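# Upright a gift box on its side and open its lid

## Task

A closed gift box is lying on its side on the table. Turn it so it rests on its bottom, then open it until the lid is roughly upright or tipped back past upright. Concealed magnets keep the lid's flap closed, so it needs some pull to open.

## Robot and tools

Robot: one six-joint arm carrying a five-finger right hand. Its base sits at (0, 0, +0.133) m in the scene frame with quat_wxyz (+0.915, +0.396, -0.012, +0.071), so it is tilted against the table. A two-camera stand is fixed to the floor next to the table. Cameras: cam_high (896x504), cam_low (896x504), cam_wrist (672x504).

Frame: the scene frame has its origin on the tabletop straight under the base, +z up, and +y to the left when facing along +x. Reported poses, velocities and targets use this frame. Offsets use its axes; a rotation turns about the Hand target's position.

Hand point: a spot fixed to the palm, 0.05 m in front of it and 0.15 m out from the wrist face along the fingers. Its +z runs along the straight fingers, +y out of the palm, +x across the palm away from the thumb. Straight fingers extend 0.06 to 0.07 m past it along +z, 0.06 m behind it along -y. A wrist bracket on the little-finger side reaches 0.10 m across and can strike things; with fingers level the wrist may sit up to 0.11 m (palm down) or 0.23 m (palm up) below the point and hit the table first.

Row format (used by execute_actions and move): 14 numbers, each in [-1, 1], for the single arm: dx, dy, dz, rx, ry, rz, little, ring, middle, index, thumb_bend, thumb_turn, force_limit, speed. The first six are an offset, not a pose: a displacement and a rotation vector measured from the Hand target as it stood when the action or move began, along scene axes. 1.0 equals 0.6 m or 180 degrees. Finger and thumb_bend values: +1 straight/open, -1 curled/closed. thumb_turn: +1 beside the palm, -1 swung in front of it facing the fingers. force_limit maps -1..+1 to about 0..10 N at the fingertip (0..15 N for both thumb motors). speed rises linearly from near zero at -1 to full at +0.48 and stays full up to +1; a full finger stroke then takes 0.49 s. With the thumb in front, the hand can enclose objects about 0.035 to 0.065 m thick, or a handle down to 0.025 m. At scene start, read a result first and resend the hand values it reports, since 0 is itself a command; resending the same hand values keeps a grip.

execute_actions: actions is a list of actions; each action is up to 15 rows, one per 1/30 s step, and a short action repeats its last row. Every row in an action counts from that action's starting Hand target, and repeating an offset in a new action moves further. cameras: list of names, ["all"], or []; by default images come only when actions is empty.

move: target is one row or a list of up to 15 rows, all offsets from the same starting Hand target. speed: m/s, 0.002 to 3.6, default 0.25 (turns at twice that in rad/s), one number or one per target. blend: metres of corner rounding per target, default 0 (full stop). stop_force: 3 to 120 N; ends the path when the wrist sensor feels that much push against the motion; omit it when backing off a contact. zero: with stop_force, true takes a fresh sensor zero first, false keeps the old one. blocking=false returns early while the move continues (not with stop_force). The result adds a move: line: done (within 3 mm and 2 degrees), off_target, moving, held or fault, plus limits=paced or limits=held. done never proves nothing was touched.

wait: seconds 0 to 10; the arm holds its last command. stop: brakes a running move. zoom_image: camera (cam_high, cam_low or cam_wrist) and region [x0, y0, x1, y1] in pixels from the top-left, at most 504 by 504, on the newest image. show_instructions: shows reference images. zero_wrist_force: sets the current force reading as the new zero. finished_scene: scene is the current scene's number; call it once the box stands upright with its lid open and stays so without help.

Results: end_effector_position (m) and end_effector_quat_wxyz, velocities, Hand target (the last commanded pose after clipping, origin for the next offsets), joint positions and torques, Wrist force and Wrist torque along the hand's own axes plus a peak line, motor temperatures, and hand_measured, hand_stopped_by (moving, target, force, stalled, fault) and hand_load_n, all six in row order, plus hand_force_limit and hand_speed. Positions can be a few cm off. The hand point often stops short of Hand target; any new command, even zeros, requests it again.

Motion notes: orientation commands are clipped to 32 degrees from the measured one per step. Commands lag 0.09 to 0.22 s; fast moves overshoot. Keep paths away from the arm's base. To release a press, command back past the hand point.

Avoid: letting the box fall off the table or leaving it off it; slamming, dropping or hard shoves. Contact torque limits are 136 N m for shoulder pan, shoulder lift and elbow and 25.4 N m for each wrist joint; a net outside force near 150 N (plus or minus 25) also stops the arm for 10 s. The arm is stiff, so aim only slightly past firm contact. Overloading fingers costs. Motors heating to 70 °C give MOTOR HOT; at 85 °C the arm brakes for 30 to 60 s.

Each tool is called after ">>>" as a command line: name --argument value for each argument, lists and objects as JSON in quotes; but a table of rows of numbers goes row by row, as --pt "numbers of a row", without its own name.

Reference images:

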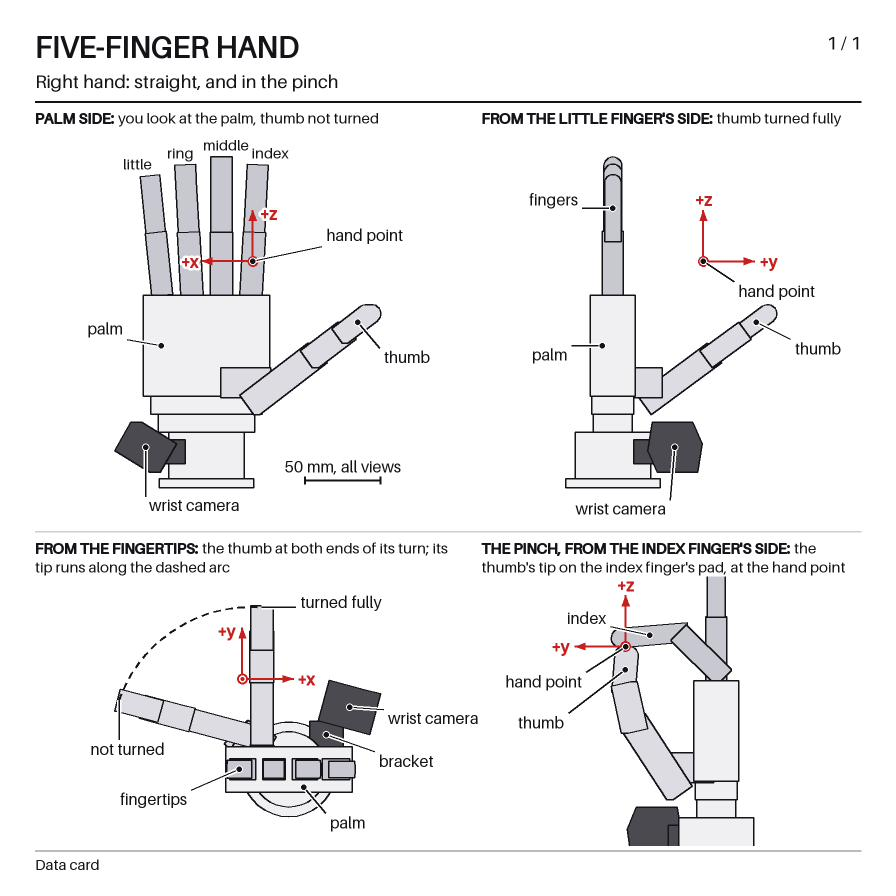

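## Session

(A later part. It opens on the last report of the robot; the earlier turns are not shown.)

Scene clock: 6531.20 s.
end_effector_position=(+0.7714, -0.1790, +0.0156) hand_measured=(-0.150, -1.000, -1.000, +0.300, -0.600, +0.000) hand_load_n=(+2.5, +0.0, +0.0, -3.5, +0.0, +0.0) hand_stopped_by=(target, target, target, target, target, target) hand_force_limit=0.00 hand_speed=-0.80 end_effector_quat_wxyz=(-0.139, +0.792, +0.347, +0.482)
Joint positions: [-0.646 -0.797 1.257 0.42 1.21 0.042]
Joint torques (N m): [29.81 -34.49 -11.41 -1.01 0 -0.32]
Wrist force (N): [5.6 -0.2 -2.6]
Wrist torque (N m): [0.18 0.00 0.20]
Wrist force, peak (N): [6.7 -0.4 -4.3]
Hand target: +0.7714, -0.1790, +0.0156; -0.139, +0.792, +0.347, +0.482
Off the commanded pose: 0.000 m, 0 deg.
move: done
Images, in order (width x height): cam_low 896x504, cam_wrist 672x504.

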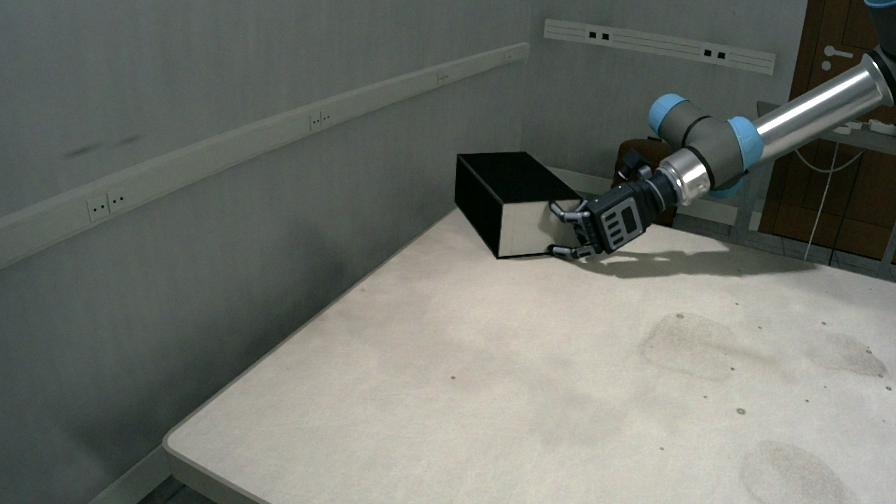

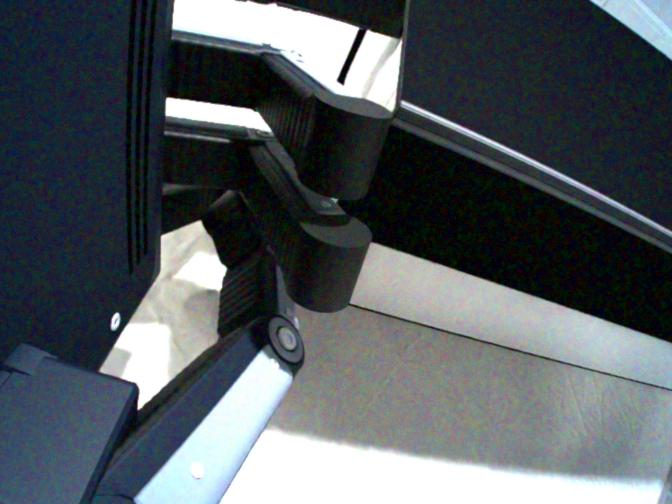

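>>> move --target '[0, 0, 0, 0, 0, 0, -0.22, -1, -1, 0.3, -0.6, 0.0, 0.2, -0.85]' --speed 0.006 --cameras '[]'

>>> move --target '[0, 0, 0, 0, 0, 0, -0.28, -1, -1, 0.3, -0.6, 0.0, 0.2, -0.85]' --speed 0.006 --cameras '["cam_wrist", "cam_low"]'

>>> zoom_image --camera "cam_low" --region '[440, 140, 620, 275]'

>>> zoom_image --camera "cam_wrist" --region '[300, 0, 480, 260]'

Scene clock: 6536.33 s.
end_effector_position=(+0.7714, -0.1790, +0.0156) hand_measured=(-0.188, -1.000, -1.000, +0.300, -0.600, +0.000) hand_load_n=(+6.5, +0.0, +0.0, -7.0, +0.0, +0.0) hand_stopped_by=(force, target, target, target, target, target) hand_force_limit=0.20 hand_speed=-0.85 end_effector_quat_wxyz=(-0.139, +0.792, +0.347, +0.482)
Joint positions: [-0.646 -0.797 1.257 0.42 1.21 0.042]
Joint torques (N m): [40.43 -47.75 -10.25 2.84 -1.31 0.67]
Wrist force (N): [4.1 1.1 -2.0]
Wrist torque (N m): [0.15 -0.13 0.09]
Wrist force, peak (N): [5.6 -0.3 -2.9]
Hand target: +0.7714, -0.1790, +0.0156; -0.139, +0.792, +0.347, +0.482
Off the commanded pose: 0.000 m, 0 deg.
move: done
No camera images: "cameras" was empty.

Scene clock: 6536.83 s.
end_effector_position=(+0.7714, -0.1790, +0.0156) hand_measured=(-0.188, -1.000, -1.000, +0.300, -0.600, +0.000) hand_load_n=(+6.5, +0.0, +0.0, -6.5, +0.0, +0.0) hand_stopped_by=(force, target, target, target, target, target) hand_force_limit=0.20 hand_speed=-0.85 end_effector_quat_wxyz=(-0.139, +0.792, +0.347, +0.482)
Joint positions: [-0.646 -0.797 1.257 0.42 1.21 0.042]
Joint torques (N m): [40.85 -48.29 -10.13 2.75 -2.37 0.64]
Wrist force (N): [4.4 0.9 -2.1]
Wrist torque (N m): [0.12 -0.17 0.10]
Wrist force, peak (N): [4.5 1.1 -2.1]
Hand target: +0.7714, -0.1790, +0.0156; -0.139, +0.792, +0.347, +0.482
Off the commanded pose: 0.000 m, 0 deg.
move: done
Images, in order (width x height): cam_low 896x504, cam_wrist 672x504.

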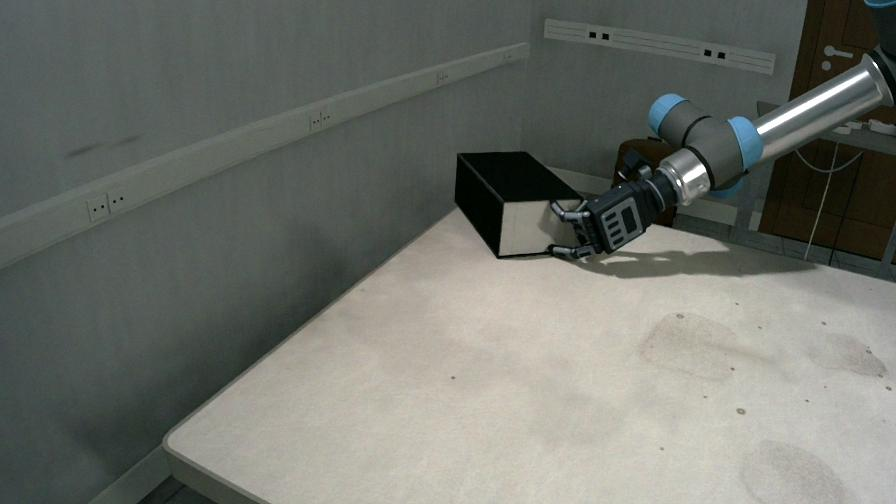

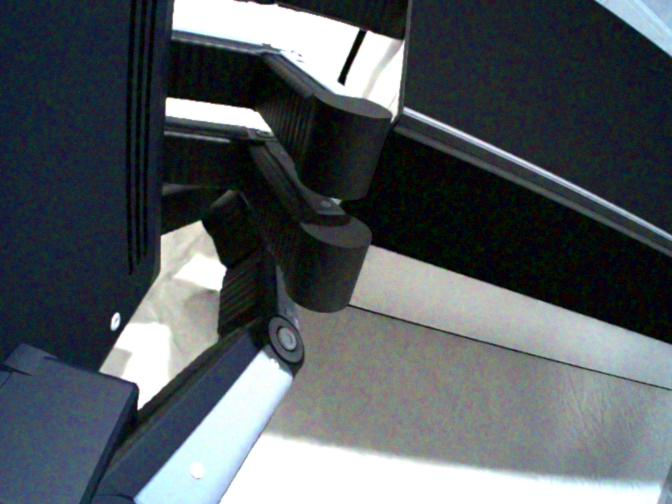

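Scaled by 2.800 from the camera's 896x504 image, which has a finer 1280x720 frame.

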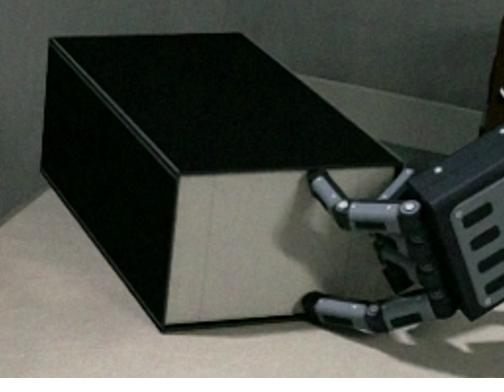

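Scaled by 1.938 from the camera's 672x504 image, which has a finer 960x720 frame.

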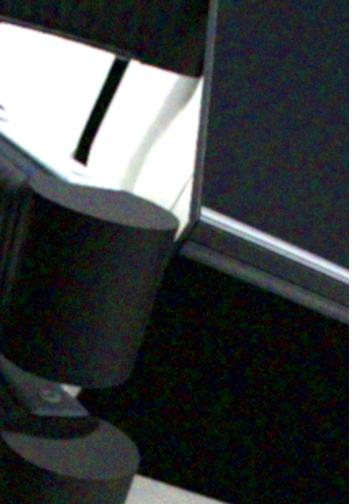

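>>> move --target '[0, 0, 0, 0, 0, 0, -0.3, -1, -1, 0.3, -0.6, 0.0, 0.6, -0.9]' --speed 0.006 --cameras '["cam_wrist", "cam_low"]'

>>> zoom_image --camera "cam_low" --region '[440, 140, 620, 275]'

>>> zoom_image --camera "cam_wrist" --region '[300, 0, 480, 260]'

Scene clock: 6550.37 s.
end_effector_position=(+0.7714, -0.1789, +0.0156) hand_measured=(-0.214, -1.000, -1.000, +0.298, -0.600, +0.000) hand_load_n=(+8.0, +0.0, +0.0, -9.5, +0.0, +0.0) hand_stopped_by=(force, target, target, target, target, target) hand_force_limit=0.60 hand_speed=-0.90 end_effector_quat_wxyz=(-0.139, +0.792, +0.347, +0.482)
Joint positions: [-0.646 -0.797 1.257 0.42 1.21 0.042]
Joint torques (N m): [39.92 -47.94 -8.11 3.02 -0.36 0.59]
Wrist force (N): [6.3 0.7 -2.7]
Wrist torque (N m): [0.09 -0.19 0.04]
Wrist force, peak (N): [6.7 0.4 -2.9]
Hand target: +0.7714, -0.1790, +0.0156; -0.139, +0.792, +0.347, +0.482
Off the commanded pose: 0.000 m, 0 deg.
move: done
Images, in order (width x height): cam_low 896x504, cam_wrist 672x504.

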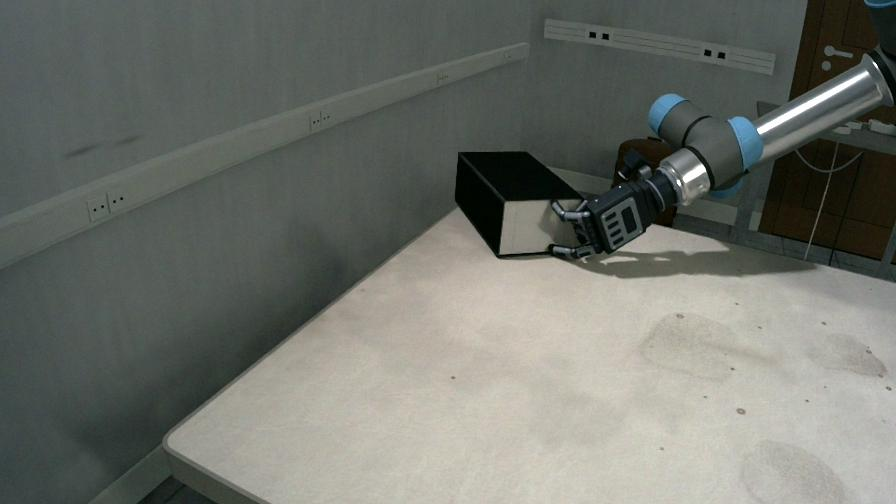

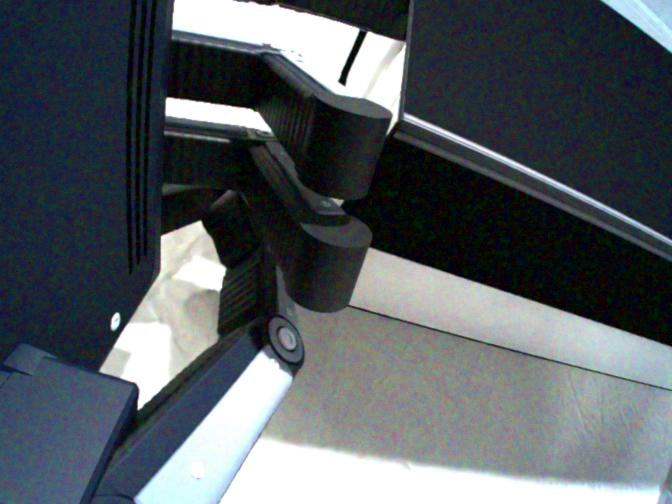

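Scaled by 2.800 from the camera's 896x504 image, which has a finer 1280x720 frame.

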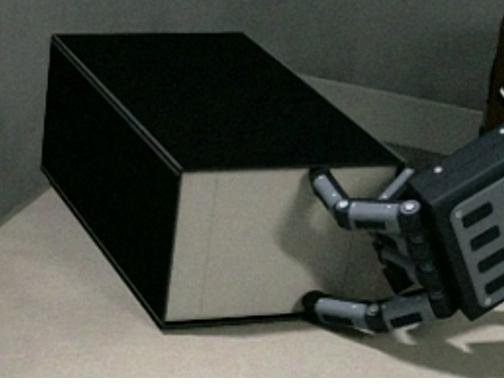

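Scaled by 1.938 from the camera's 672x504 image, which has a finer 960x720 frame.

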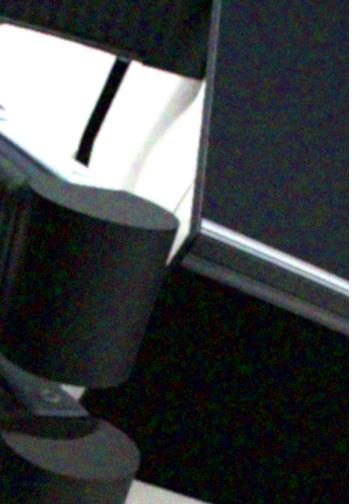

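>>> zoom_image --camera "cam_low" --region '[450, 145, 560, 265]'

Scaled by 4.200 from the camera's 896x504 image, which has a finer 1280x720 frame.

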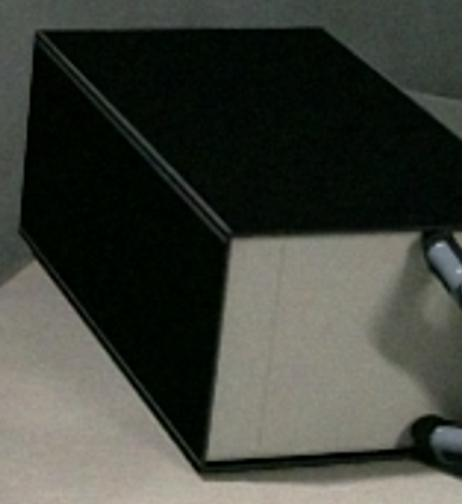

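>>> move --pt "0 0 0 0 0 0 0.1 -1 -1 0.3 -0.6 0.0 0.2 -0.8" --pt "0 0 0.0067 0 0 0 0.1 -1 -1 0.3 -0.6 0.0 0.2 -0.8" --pt "-0.0046 0.0048 0.0067 0 0 0 0.1 -1 -1 0.3 -0.6 0.0 0.2 -0.8" --pt "-0.0488 -0.0358 0.0067 0 0 0 0.1 -1 -1 0.3 -0.6 0.0 0.2 -0.8" --speed 0.03 --cameras '["cam_wrist", "cam_low"]'

>>> zoom_image --camera "cam_low" --region '[440, 140, 620, 275]'

>>> zoom_image --camera "cam_wrist" --region '[300, 0, 480, 260]'

Scene clock: 6590.60 s.
end_effector_position=(+0.7420, -0.2005, +0.0197) hand_measured=(+0.100, -1.000, -1.000, +0.300, -0.600, +0.000) hand_load_n=(+0.0, +0.0, +0.0, +0.0, +0.0, +0.0) hand_stopped_by=(target, target, target, target, target, target) hand_force_limit=0.20 hand_speed=-0.80 end_effector_quat_wxyz=(-0.139, +0.792, +0.347, +0.482)
Joint positions: [-0.691 -0.869 1.342 0.421 1.181 0.004]
Joint torques (N m): [42.67 -30.9 -10.53 2.44 -0.55 0.86]
Wrist force (N): [0.1 0.5 -0.6]
Wrist torque (N m): [0.05 -0.09 0.15]
Wrist force, peak (N): [6.8 0.8 -2.9]
Hand target: +0.7421, -0.2004, +0.0197; -0.139, +0.792, +0.347, +0.482
Off the commanded pose: 0.000 m, 0 deg.
move: done
Images, in order (width x height): cam_low 896x504, cam_wrist 672x504.

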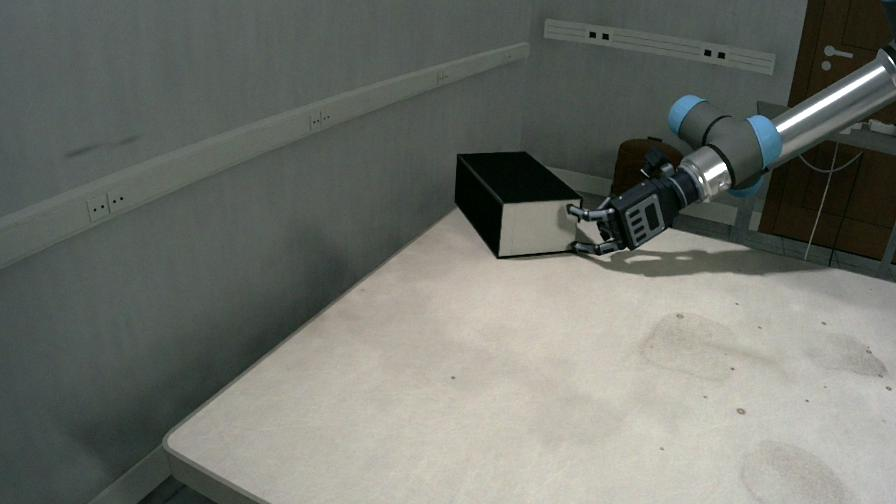

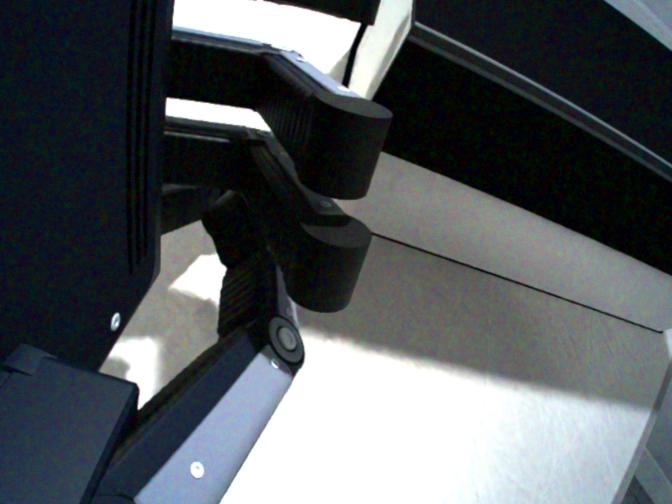

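Scaled by 2.800 from the camera's 896x504 image, which has a finer 1280x720 frame.

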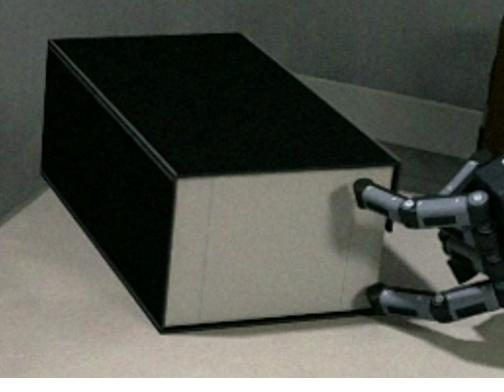

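Scaled by 1.938 from the camera's 672x504 image, which has a finer 960x720 frame.

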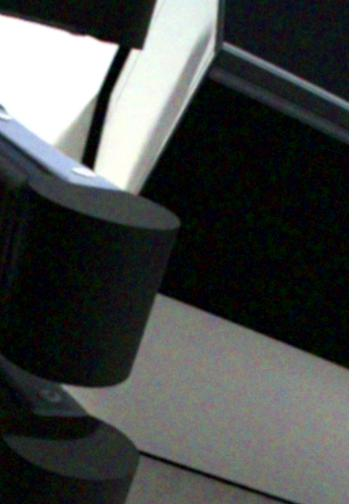

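>>> move --pt "0.0110 0.0103 0 0 0 0 0.1 -1 -1 0.3 -0.6 0.0 0.2 -0.8" --pt "0.0133 0.0079 0 0 0 0 0.1 -1 -1 0.3 -0.6 0.0 0.2 -0.8" --speed 0.02 --cameras '["cam_wrist"]'

>>> zoom_image --camera "cam_wrist" --region '[300, 0, 480, 260]'

>>> move --target '[0.0023, -0.0025, 0, 0, 0, 0, 0.1, -1, -1, 0.3, -0.6, 0.0, 0.2, -0.8]' --speed 0.02 --cameras '["cam_wrist"]'

>>> zoom_image --camera "cam_wrist" --region '[300, 0, 480, 260]'

>>> move --target '[0.0023, -0.0025, 0, 0, 0, 0, 0.1, -1, -1, 0.3, -0.6, 0.0, 0.2, -0.8]' --speed 0.02 --cameras '["cam_wrist", "cam_low"]'

>>> zoom_image --camera "cam_wrist" --region '[300, 0, 480, 260]'

>>> zoom_image --camera "cam_low" --region '[500, 160, 620, 275]'

Scene clock: 6604.67 s.
end_effector_position=(+0.7501, -0.1956, +0.0196) hand_measured=(+0.100, -1.000, -1.000, +0.300, -0.600, +0.000) hand_load_n=(+0.0, +0.0, +0.0, +0.0, +0.0, +0.0) hand_stopped_by=(target, target, target, target, target, target) hand_force_limit=0.20 hand_speed=-0.80 end_effector_quat_wxyz=(-0.139, +0.792, +0.347, +0.482)
Joint positions: [-0.678 -0.852 1.319 0.423 1.19 0.015]
Joint torques (N m): [31.01 -46.97 0.33 -0.11 -3.49 -1.25]
Wrist force (N): [-0.1 0.8 -0.8]
Wrist torque (N m): [0.11 -0.04 0.08]
Wrist force, peak (N): [-0.3 1.1 -1.0]
Hand target: +0.7501, -0.1957, +0.0197; -0.139, +0.792, +0.347, +0.482
Off the commanded pose: 0.000 m, 0 deg.
move: done
Images, in order (width x height): cam_wrist 672x504.

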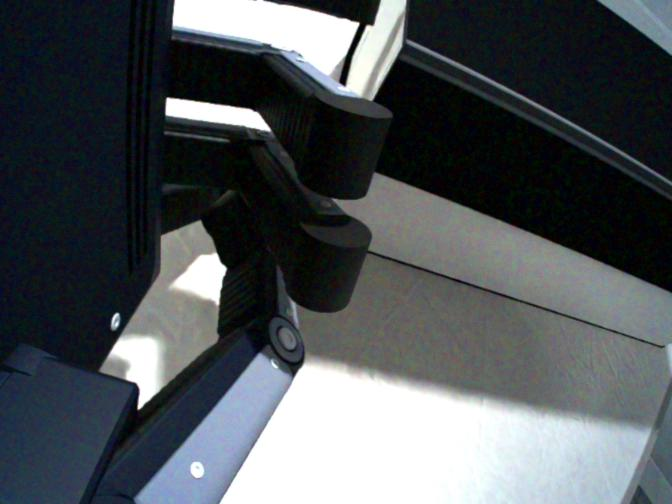

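Scaled by 1.938 from the camera's 672x504 image, which has a finer 960x720 frame.

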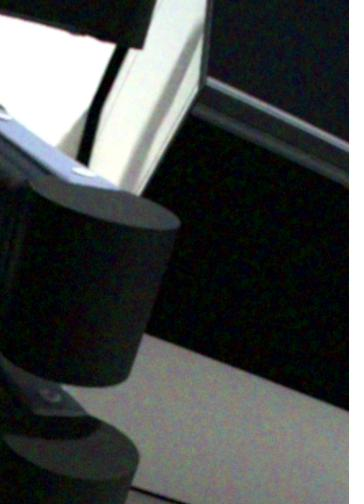

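Scene clock: 6605.37 s.
end_effector_position=(+0.7515, -0.1972, +0.0197) hand_measured=(+0.100, -1.000, -1.000, +0.300, -0.600, +0.000) hand_load_n=(+0.0, +0.0, +0.0, +0.5, +0.0, +0.0) hand_stopped_by=(target, target, target, target, target, target) hand_force_limit=0.20 hand_speed=-0.80 end_effector_quat_wxyz=(-0.139, +0.792, +0.347, +0.482)
Joint positions: [-0.679 -0.849 1.311 0.428 1.189 0.014]
Joint torques (N m): [31.22 -37.13 -3.48 2.75 -3.46 -1.33]
Wrist force (N): [-0.2 0.3 -0.9]
Wrist torque (N m): [0.15 0.00 0.11]
Wrist force, peak (N): [-0.4 0.8 -1.0]
Hand target: +0.7515, -0.1972, +0.0197; -0.139, +0.792, +0.347, +0.482
Off the commanded pose: 0.000 m, 0 deg.
move: done
Images, in order (width x height): cam_wrist 672x504.

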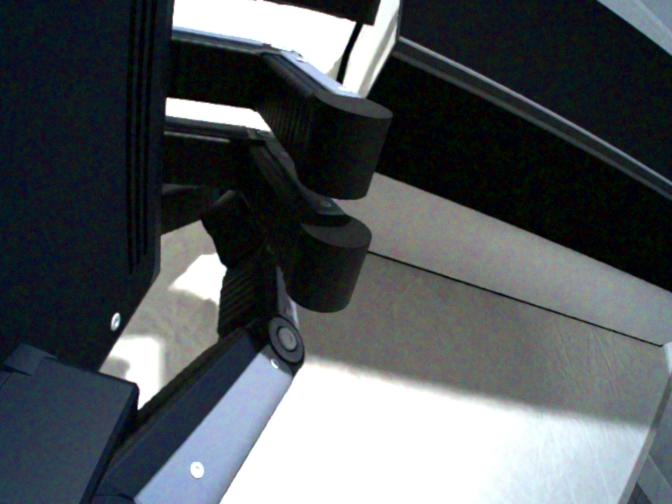

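Scaled by 1.938 from the camera's 672x504 image, which has a finer 960x720 frame.

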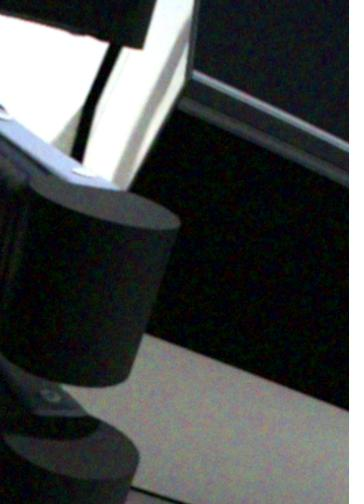

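Scene clock: 6606.07 s.
end_effector_position=(+0.7529, -0.1987, +0.0197) hand_measured=(+0.100, -1.000, -1.000, +0.300, -0.600, +0.000) hand_load_n=(+0.0, +0.0, +0.0, +0.0, +0.0, +0.0) hand_stopped_by=(target, target, target, target, target, target) hand_force_limit=0.20 hand_speed=-0.80 end_effector_quat_wxyz=(-0.139, +0.792, +0.347, +0.482)
Joint positions: [-0.679 -0.847 1.304 0.433 1.189 0.014]
Joint torques (N m): [31.35 -37.8 -3.84 2.8 -3.35 -1.35]
Wrist force (N): [0.1 0.5 -0.9]
Wrist torque (N m): [0.17 -0.05 0.17]
Wrist force, peak (N): [-0.3 0.4 -1.2]
Hand target: +0.7528, -0.1987, +0.0197; -0.139, +0.792, +0.347, +0.482
Off the commanded pose: 0.000 m, 0 deg.
move: done
Images, in order (width x height): cam_low 896x504, cam_wrist 672x504.

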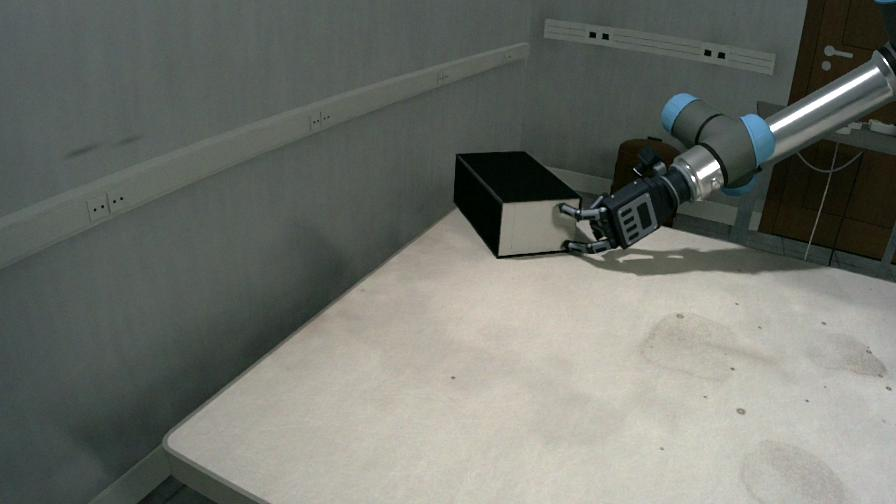

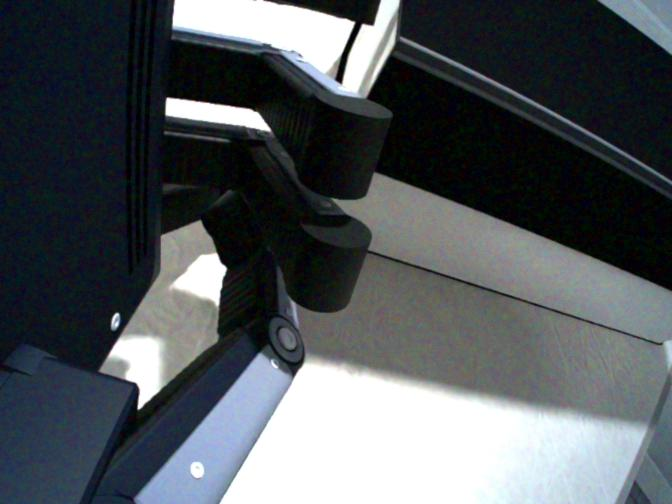

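Scaled by 1.938 from the camera's 672x504 image, which has a finer 960x720 frame.

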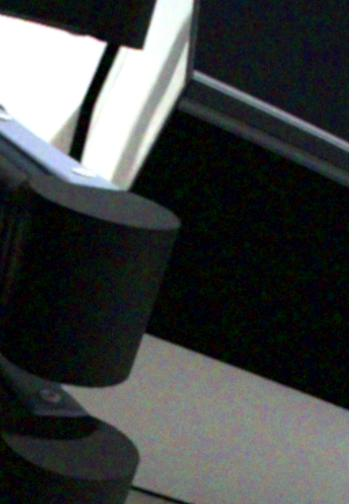

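Scaled by 4.200 from the camera's 896x504 image, which has a finer 1280x720 frame.

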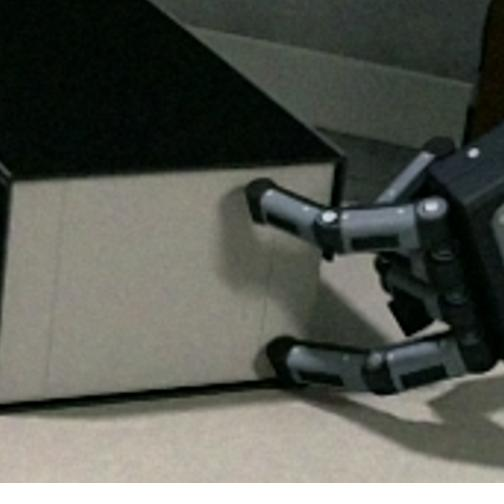

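>>> move --target '[0, 0, -0.012, 0, 0, 0, 0.1, -1, -1, 0.3, -0.6, 0.0, 0.2, -0.8]' --speed 0.005 --stop_force 5 --cameras '[]'

>>> move --target '[0, 0, 0, 0, 0, 0, -0.1, -1, -1, 0.3, -0.6, 0.0, 0.2, -0.85]' --speed 0.005 --cameras '["cam_wrist", "cam_low"]'

>>> zoom_image --camera "cam_low" --region '[500, 160, 620, 275]'

Scene clock: 6613.67 s.
end_effector_position=(+0.7529, -0.1987, +0.0160) hand_measured=(+0.100, -1.000, -1.000, +0.300, -0.600, +0.000) hand_load_n=(+0.0, +0.0, +0.0, -1.5, +0.0, +0.0) hand_stopped_by=(target, target, target, target, target, target) hand_force_limit=0.20 hand_speed=-0.80 end_effector_quat_wxyz=(-0.139, +0.792, +0.347, +0.482)
Joint positions: [-0.683 -0.842 1.302 0.431 1.187 0.011]
Joint torques (N m): [42.08 -48.68 1.55 3.03 1.36 1.28]
Wrist force (N): [4.3 0.1 -3.5]
Wrist torque (N m): [0.18 0.12 0.21]
Wrist force, peak (N): [5.7 0.2 -4.0]
Hand target: +0.7529, -0.1987, +0.0160; -0.139, +0.792, +0.347, +0.482 (not the last commanded pose)
Off the commanded pose: 0.004 m, 0 deg.
move: contact
No camera images: "cameras" was empty.

Scene clock: 6614.43 s.
end_effector_position=(+0.7529, -0.1987, +0.0160) hand_measured=(-0.100, -1.000, -1.000, +0.300, -0.600, +0.000) hand_load_n=(+0.0, +0.0, +0.0, -1.5, +0.0, +0.5) hand_stopped_by=(target, target, target, target, target, target) hand_force_limit=0.20 hand_speed=-0.85 end_effector_quat_wxyz=(-0.139, +0.792, +0.347, +0.482)
Joint positions: [-0.683 -0.842 1.302 0.431 1.187 0.011]
Joint torques (N m): [42.52 -49.18 0.54 3.09 1.31 1.35]
Wrist force (N): [4.6 0.1 -3.3]
Wrist torque (N m): [0.15 0.07 0.22]
Wrist force, peak (N): [4.6 0.4 -3.5]
Hand target: +0.7529, -0.1987, +0.0160; -0.139, +0.792, +0.347, +0.482
Off the commanded pose: 0.000 m, 0 deg.
move: done
Images, in order (width x height): cam_low 896x504, cam_wrist 672x504.

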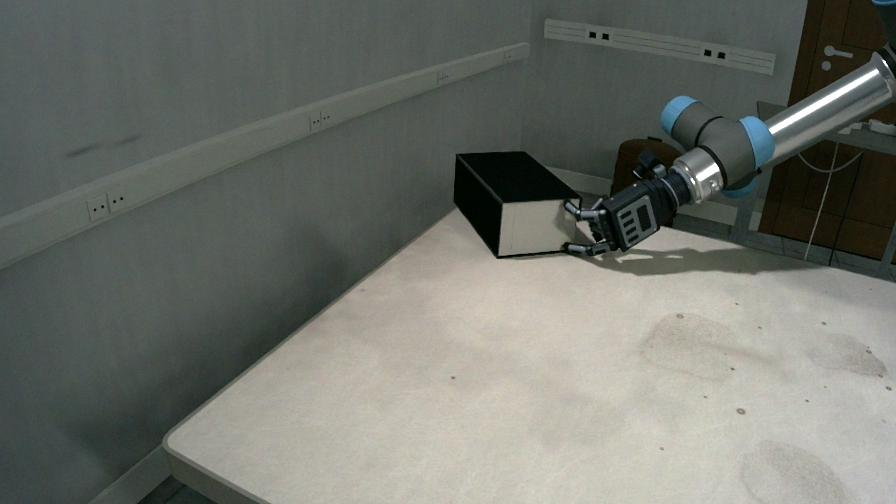

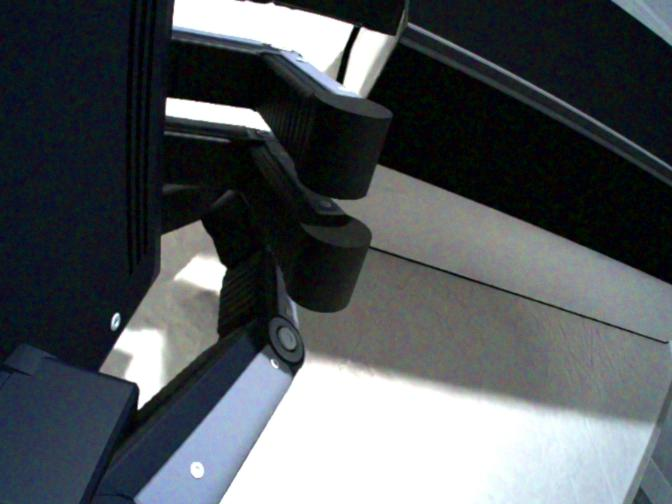

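Scaled by 4.200 from the camera's 896x504 image, which has a finer 1280x720 frame.

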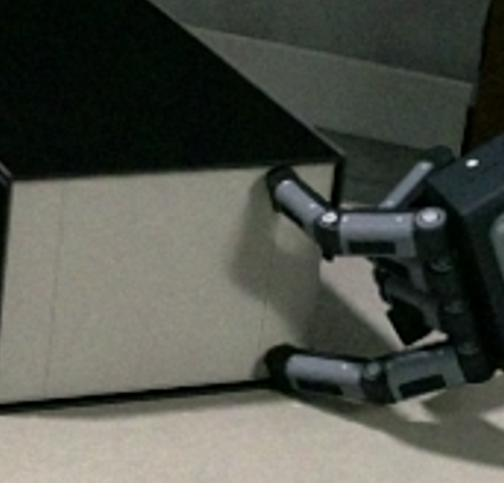

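>>> move --target '[0, 0, 0, 0, 0, 0, -0.2, -1, -1, 0.3, -0.6, 0.0, 0.2, -0.88]' --speed 0.005 --cameras '["cam_low"]'

>>> zoom_image --camera "cam_low" --region '[440, 140, 620, 275]'

>>> move --target '[0, 0, 0, 0, 0, 0, -0.26, -1, -1, 0.3, -0.6, 0.0, 0.4, -0.9]' --speed 0.005 --cameras '["cam_wrist", "cam_low"]'

>>> zoom_image --camera "cam_low" --region '[440, 140, 620, 275]'

>>> zoom_image --camera "cam_wrist" --region '[300, 0, 480, 260]'

Scene clock: 6619.93 s.
end_effector_position=(+0.7529, -0.1987, +0.0159) hand_measured=(-0.198, -1.000, -1.000, +0.300, -0.600, +0.000) hand_load_n=(+4.5, +0.0, +0.0, -5.0, +0.0, +0.0) hand_stopped_by=(target, target, target, target, target, target) hand_force_limit=0.20 hand_speed=-0.88 end_effector_quat_wxyz=(-0.139, +0.792, +0.347, +0.482)
Joint positions: [-0.683 -0.842 1.302 0.431 1.187 0.011]
Joint torques (N m): [41.41 -48.68 -1.22 3.05 -0.58 1.4]
Wrist force (N): [1.3 0.4 -1.0]
Wrist torque (N m): [0.08 -0.15 0.04]
Wrist force, peak (N): [4.8 0.1 -3.5]
Hand target: +0.7529, -0.1987, +0.0160; -0.139, +0.792, +0.347, +0.482
Off the commanded pose: 0.000 m, 0 deg.
move: done
Images, in order (width x height): cam_low 896x504.

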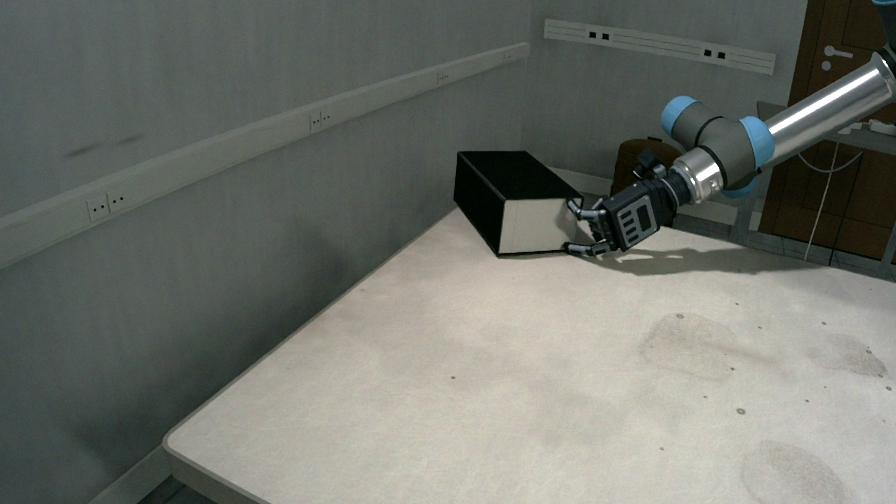

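Scaled by 2.800 from the camera's 896x504 image, which has a finer 1280x720 frame.

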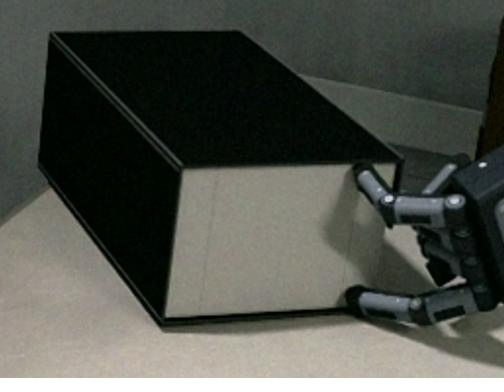

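Scene clock: 6620.43 s.
end_effector_position=(+0.7529, -0.1987, +0.0159) hand_measured=(-0.260, -1.000, -1.000, +0.300, -0.600, +0.000) hand_load_n=(+3.5, +0.0, +0.0, -4.5, +0.0, +0.0) hand_stopped_by=(target, target, target, target, target, target) hand_force_limit=0.40 hand_speed=-0.90 end_effector_quat_wxyz=(-0.139, +0.792, +0.347, +0.482)
Joint positions: [-0.683 -0.842 1.302 0.431 1.187 0.011]
Joint torques (N m): [41.12 -49.05 -0.59 3.15 -2.49 1.29]
Wrist force (N): [4.2 -0.7 -2.1]
Wrist torque (N m): [0.06 -0.06 0.04]
Wrist force, peak (N): [4.6 -0.3 -2.5]
Hand target: +0.7529, -0.1987, +0.0160; -0.139, +0.792, +0.347, +0.482
Off the commanded pose: 0.000 m, 0 deg.
move: done
Images, in order (width x height): cam_low 896x504, cam_wrist 672x504.

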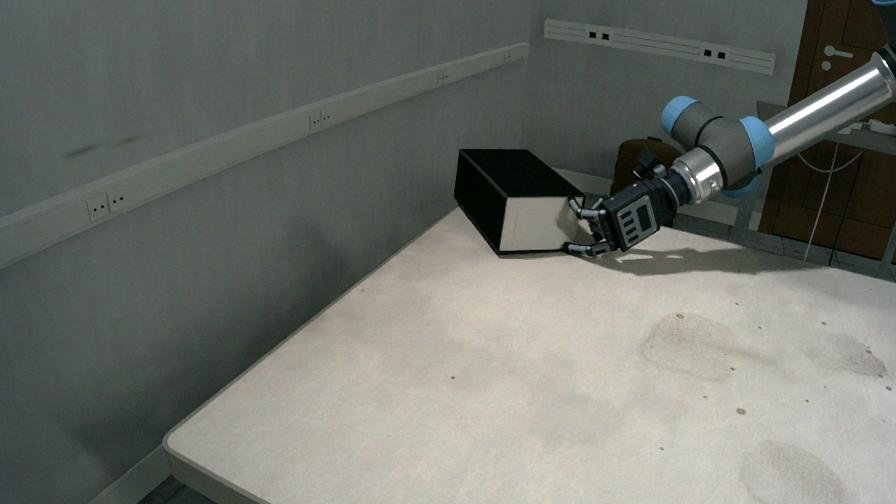

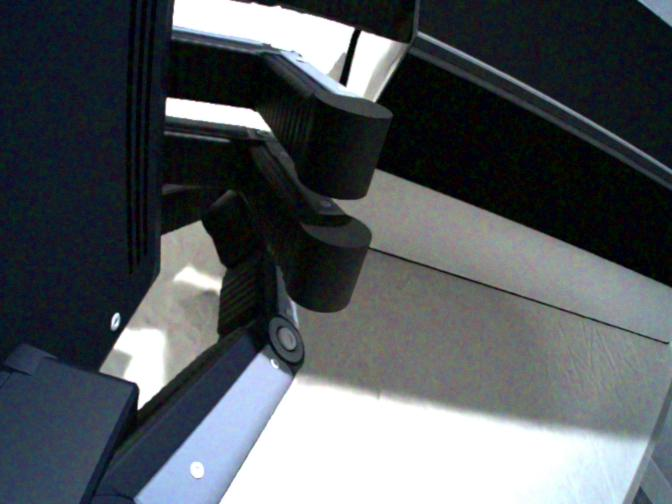

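Scaled by 2.800 from the camera's 896x504 image, which has a finer 1280x720 frame.

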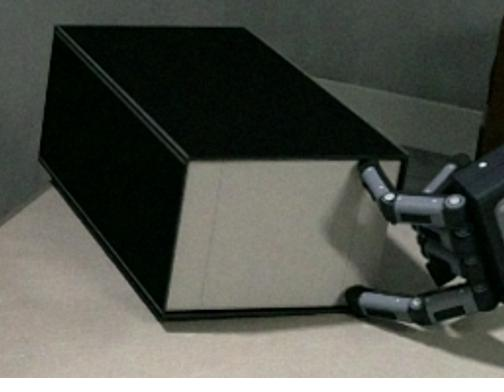

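Scaled by 1.938 from the camera's 672x504 image, which has a finer 960x720 frame.

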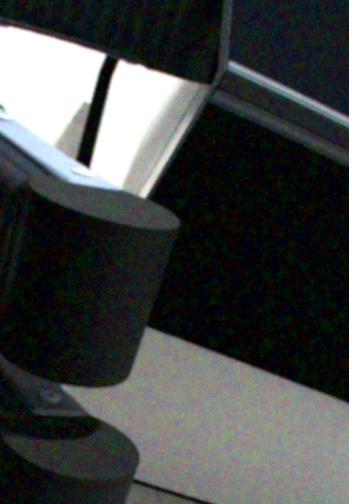

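>>> move --target '[0, 0, 0, 0, 0, 0, -0.1, -1, -1, 0.3, -0.6, 0.0, 0.4, -0.9]' --speed 0.005 --cameras '["cam_wrist", "cam_low"]'

>>> zoom_image --camera "cam_low" --region '[440, 140, 620, 275]'

Scene clock: 6637.20 s.
end_effector_position=(+0.7529, -0.1987, +0.0160) hand_measured=(-0.100, -1.000, -1.000, +0.300, -0.600, +0.000) hand_load_n=(+0.0, +0.0, +0.0, +0.0, +0.0, +0.0) hand_stopped_by=(target, target, target, target, target, target) hand_force_limit=0.40 hand_speed=-0.90 end_effector_quat_wxyz=(-0.139, +0.792, +0.347, +0.482)
Joint positions: [-0.683 -0.842 1.302 0.431 1.187 0.011]
Joint torques (N m): [41.22 -48.16 -2.6 3.15 -2 1.31]
Wrist force (N): [2.2 0.9 -1.0]
Wrist torque (N m): [0.08 0.05 0.17]
Wrist force, peak (N): [4.4 -0.1 -2.7]
Hand target: +0.7529, -0.1987, +0.0160; -0.139, +0.792, +0.347, +0.482
Off the commanded pose: 0.000 m, 0 deg.
move: done
Images, in order (width x height): cam_low 896x504, cam_wrist 672x504.

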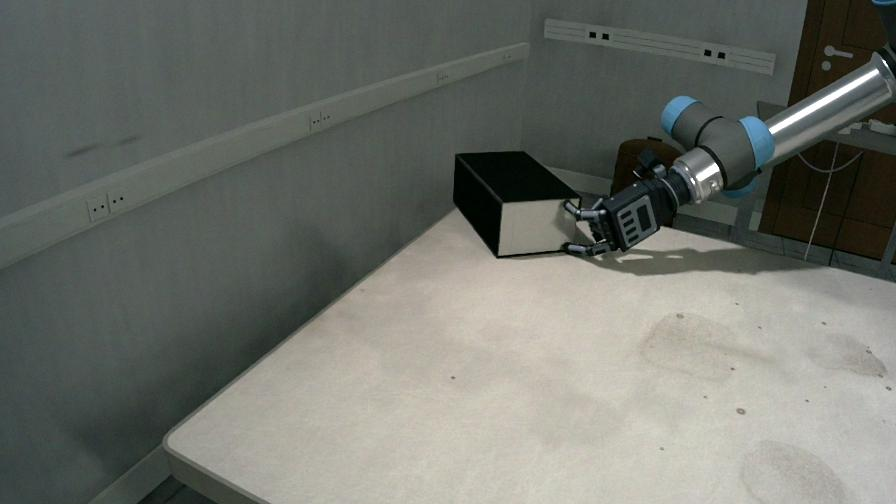

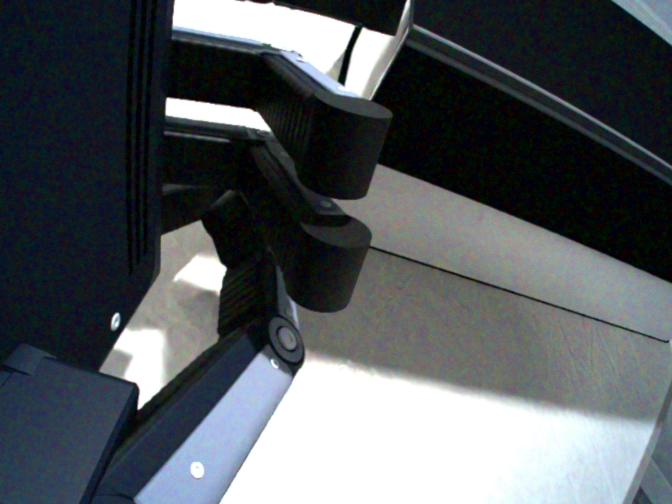

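Scaled by 2.800 from the camera's 896x504 image, which has a finer 1280x720 frame.

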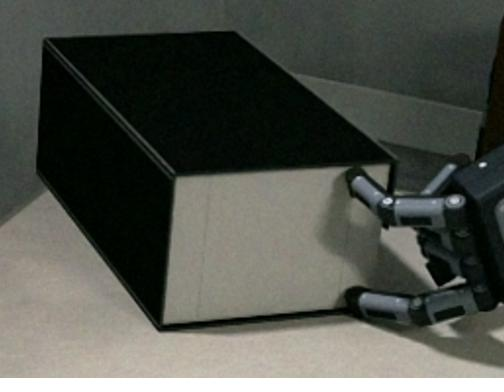

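>>> move --target '[0.0064, 0.0059, -0.0008, 0, 0, 0, -0.2, -1, -1, 0.3, -0.6, 0.0, 0.4, -0.93]' --speed 0.01 --cameras '["cam_wrist", "cam_low"]'

>>> zoom_image --camera "cam_low" --region '[440, 140, 620, 275]'

Scene clock: 6642.33 s.
end_effector_position=(+0.7568, -0.1951, +0.0155) hand_measured=(-0.200, -1.000, -1.000, +0.300, -0.600, +0.000) hand_load_n=(+0.0, +0.5, +0.0, -0.5, +0.0, +0.0) hand_stopped_by=(target, target, target, target, target, target) hand_force_limit=0.40 hand_speed=-0.93 end_effector_quat_wxyz=(-0.139, +0.792, +0.347, +0.482)
Joint positions: [-0.676 -0.832 1.292 0.429 1.191 0.016]
Joint torques (N m): [35.34 -47.46 -0.52 -0.25 -0.58 0.29]
Wrist force (N): [0.8 0.9 -1.4]
Wrist torque (N m): [0.11 -0.08 0.09]
Wrist force, peak (N): [1.6 0.6 -2.7]
Hand target: +0.7567, -0.1951, +0.0155; -0.139, +0.792, +0.347, +0.482
Off the commanded pose: 0.000 m, 0 deg.
move: done
Images, in order (width x height): cam_low 896x504, cam_wrist 672x504.

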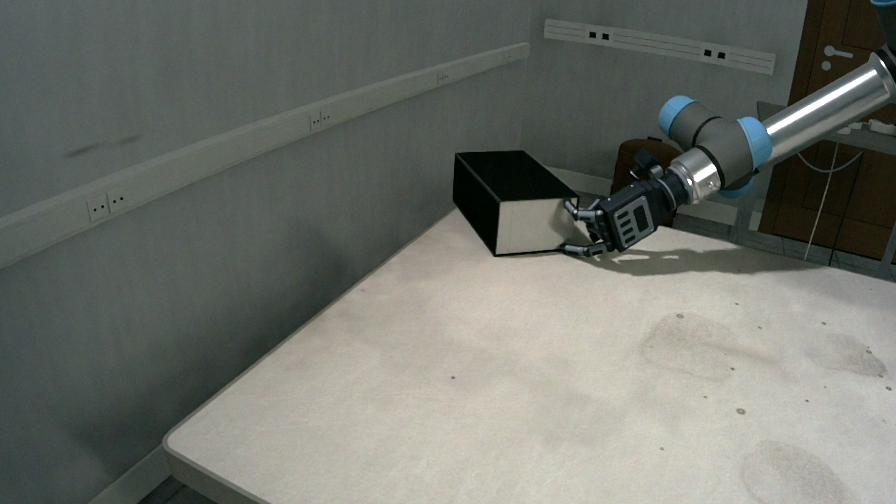

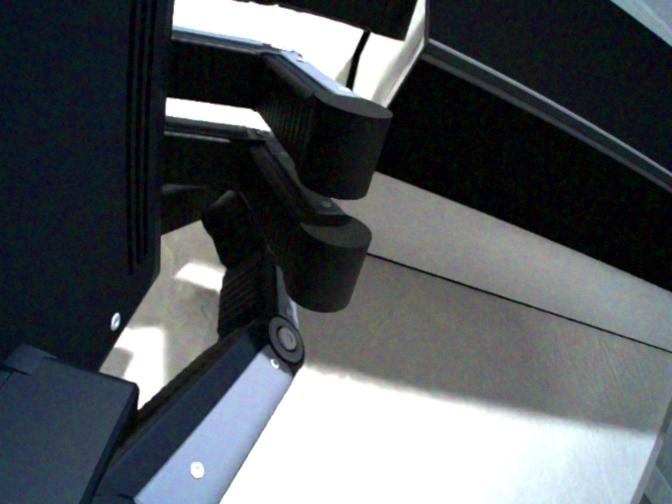

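Scaled by 2.800 from the camera's 896x504 image, which has a finer 1280x720 frame.

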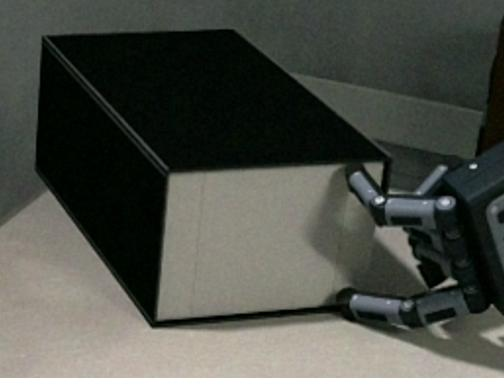

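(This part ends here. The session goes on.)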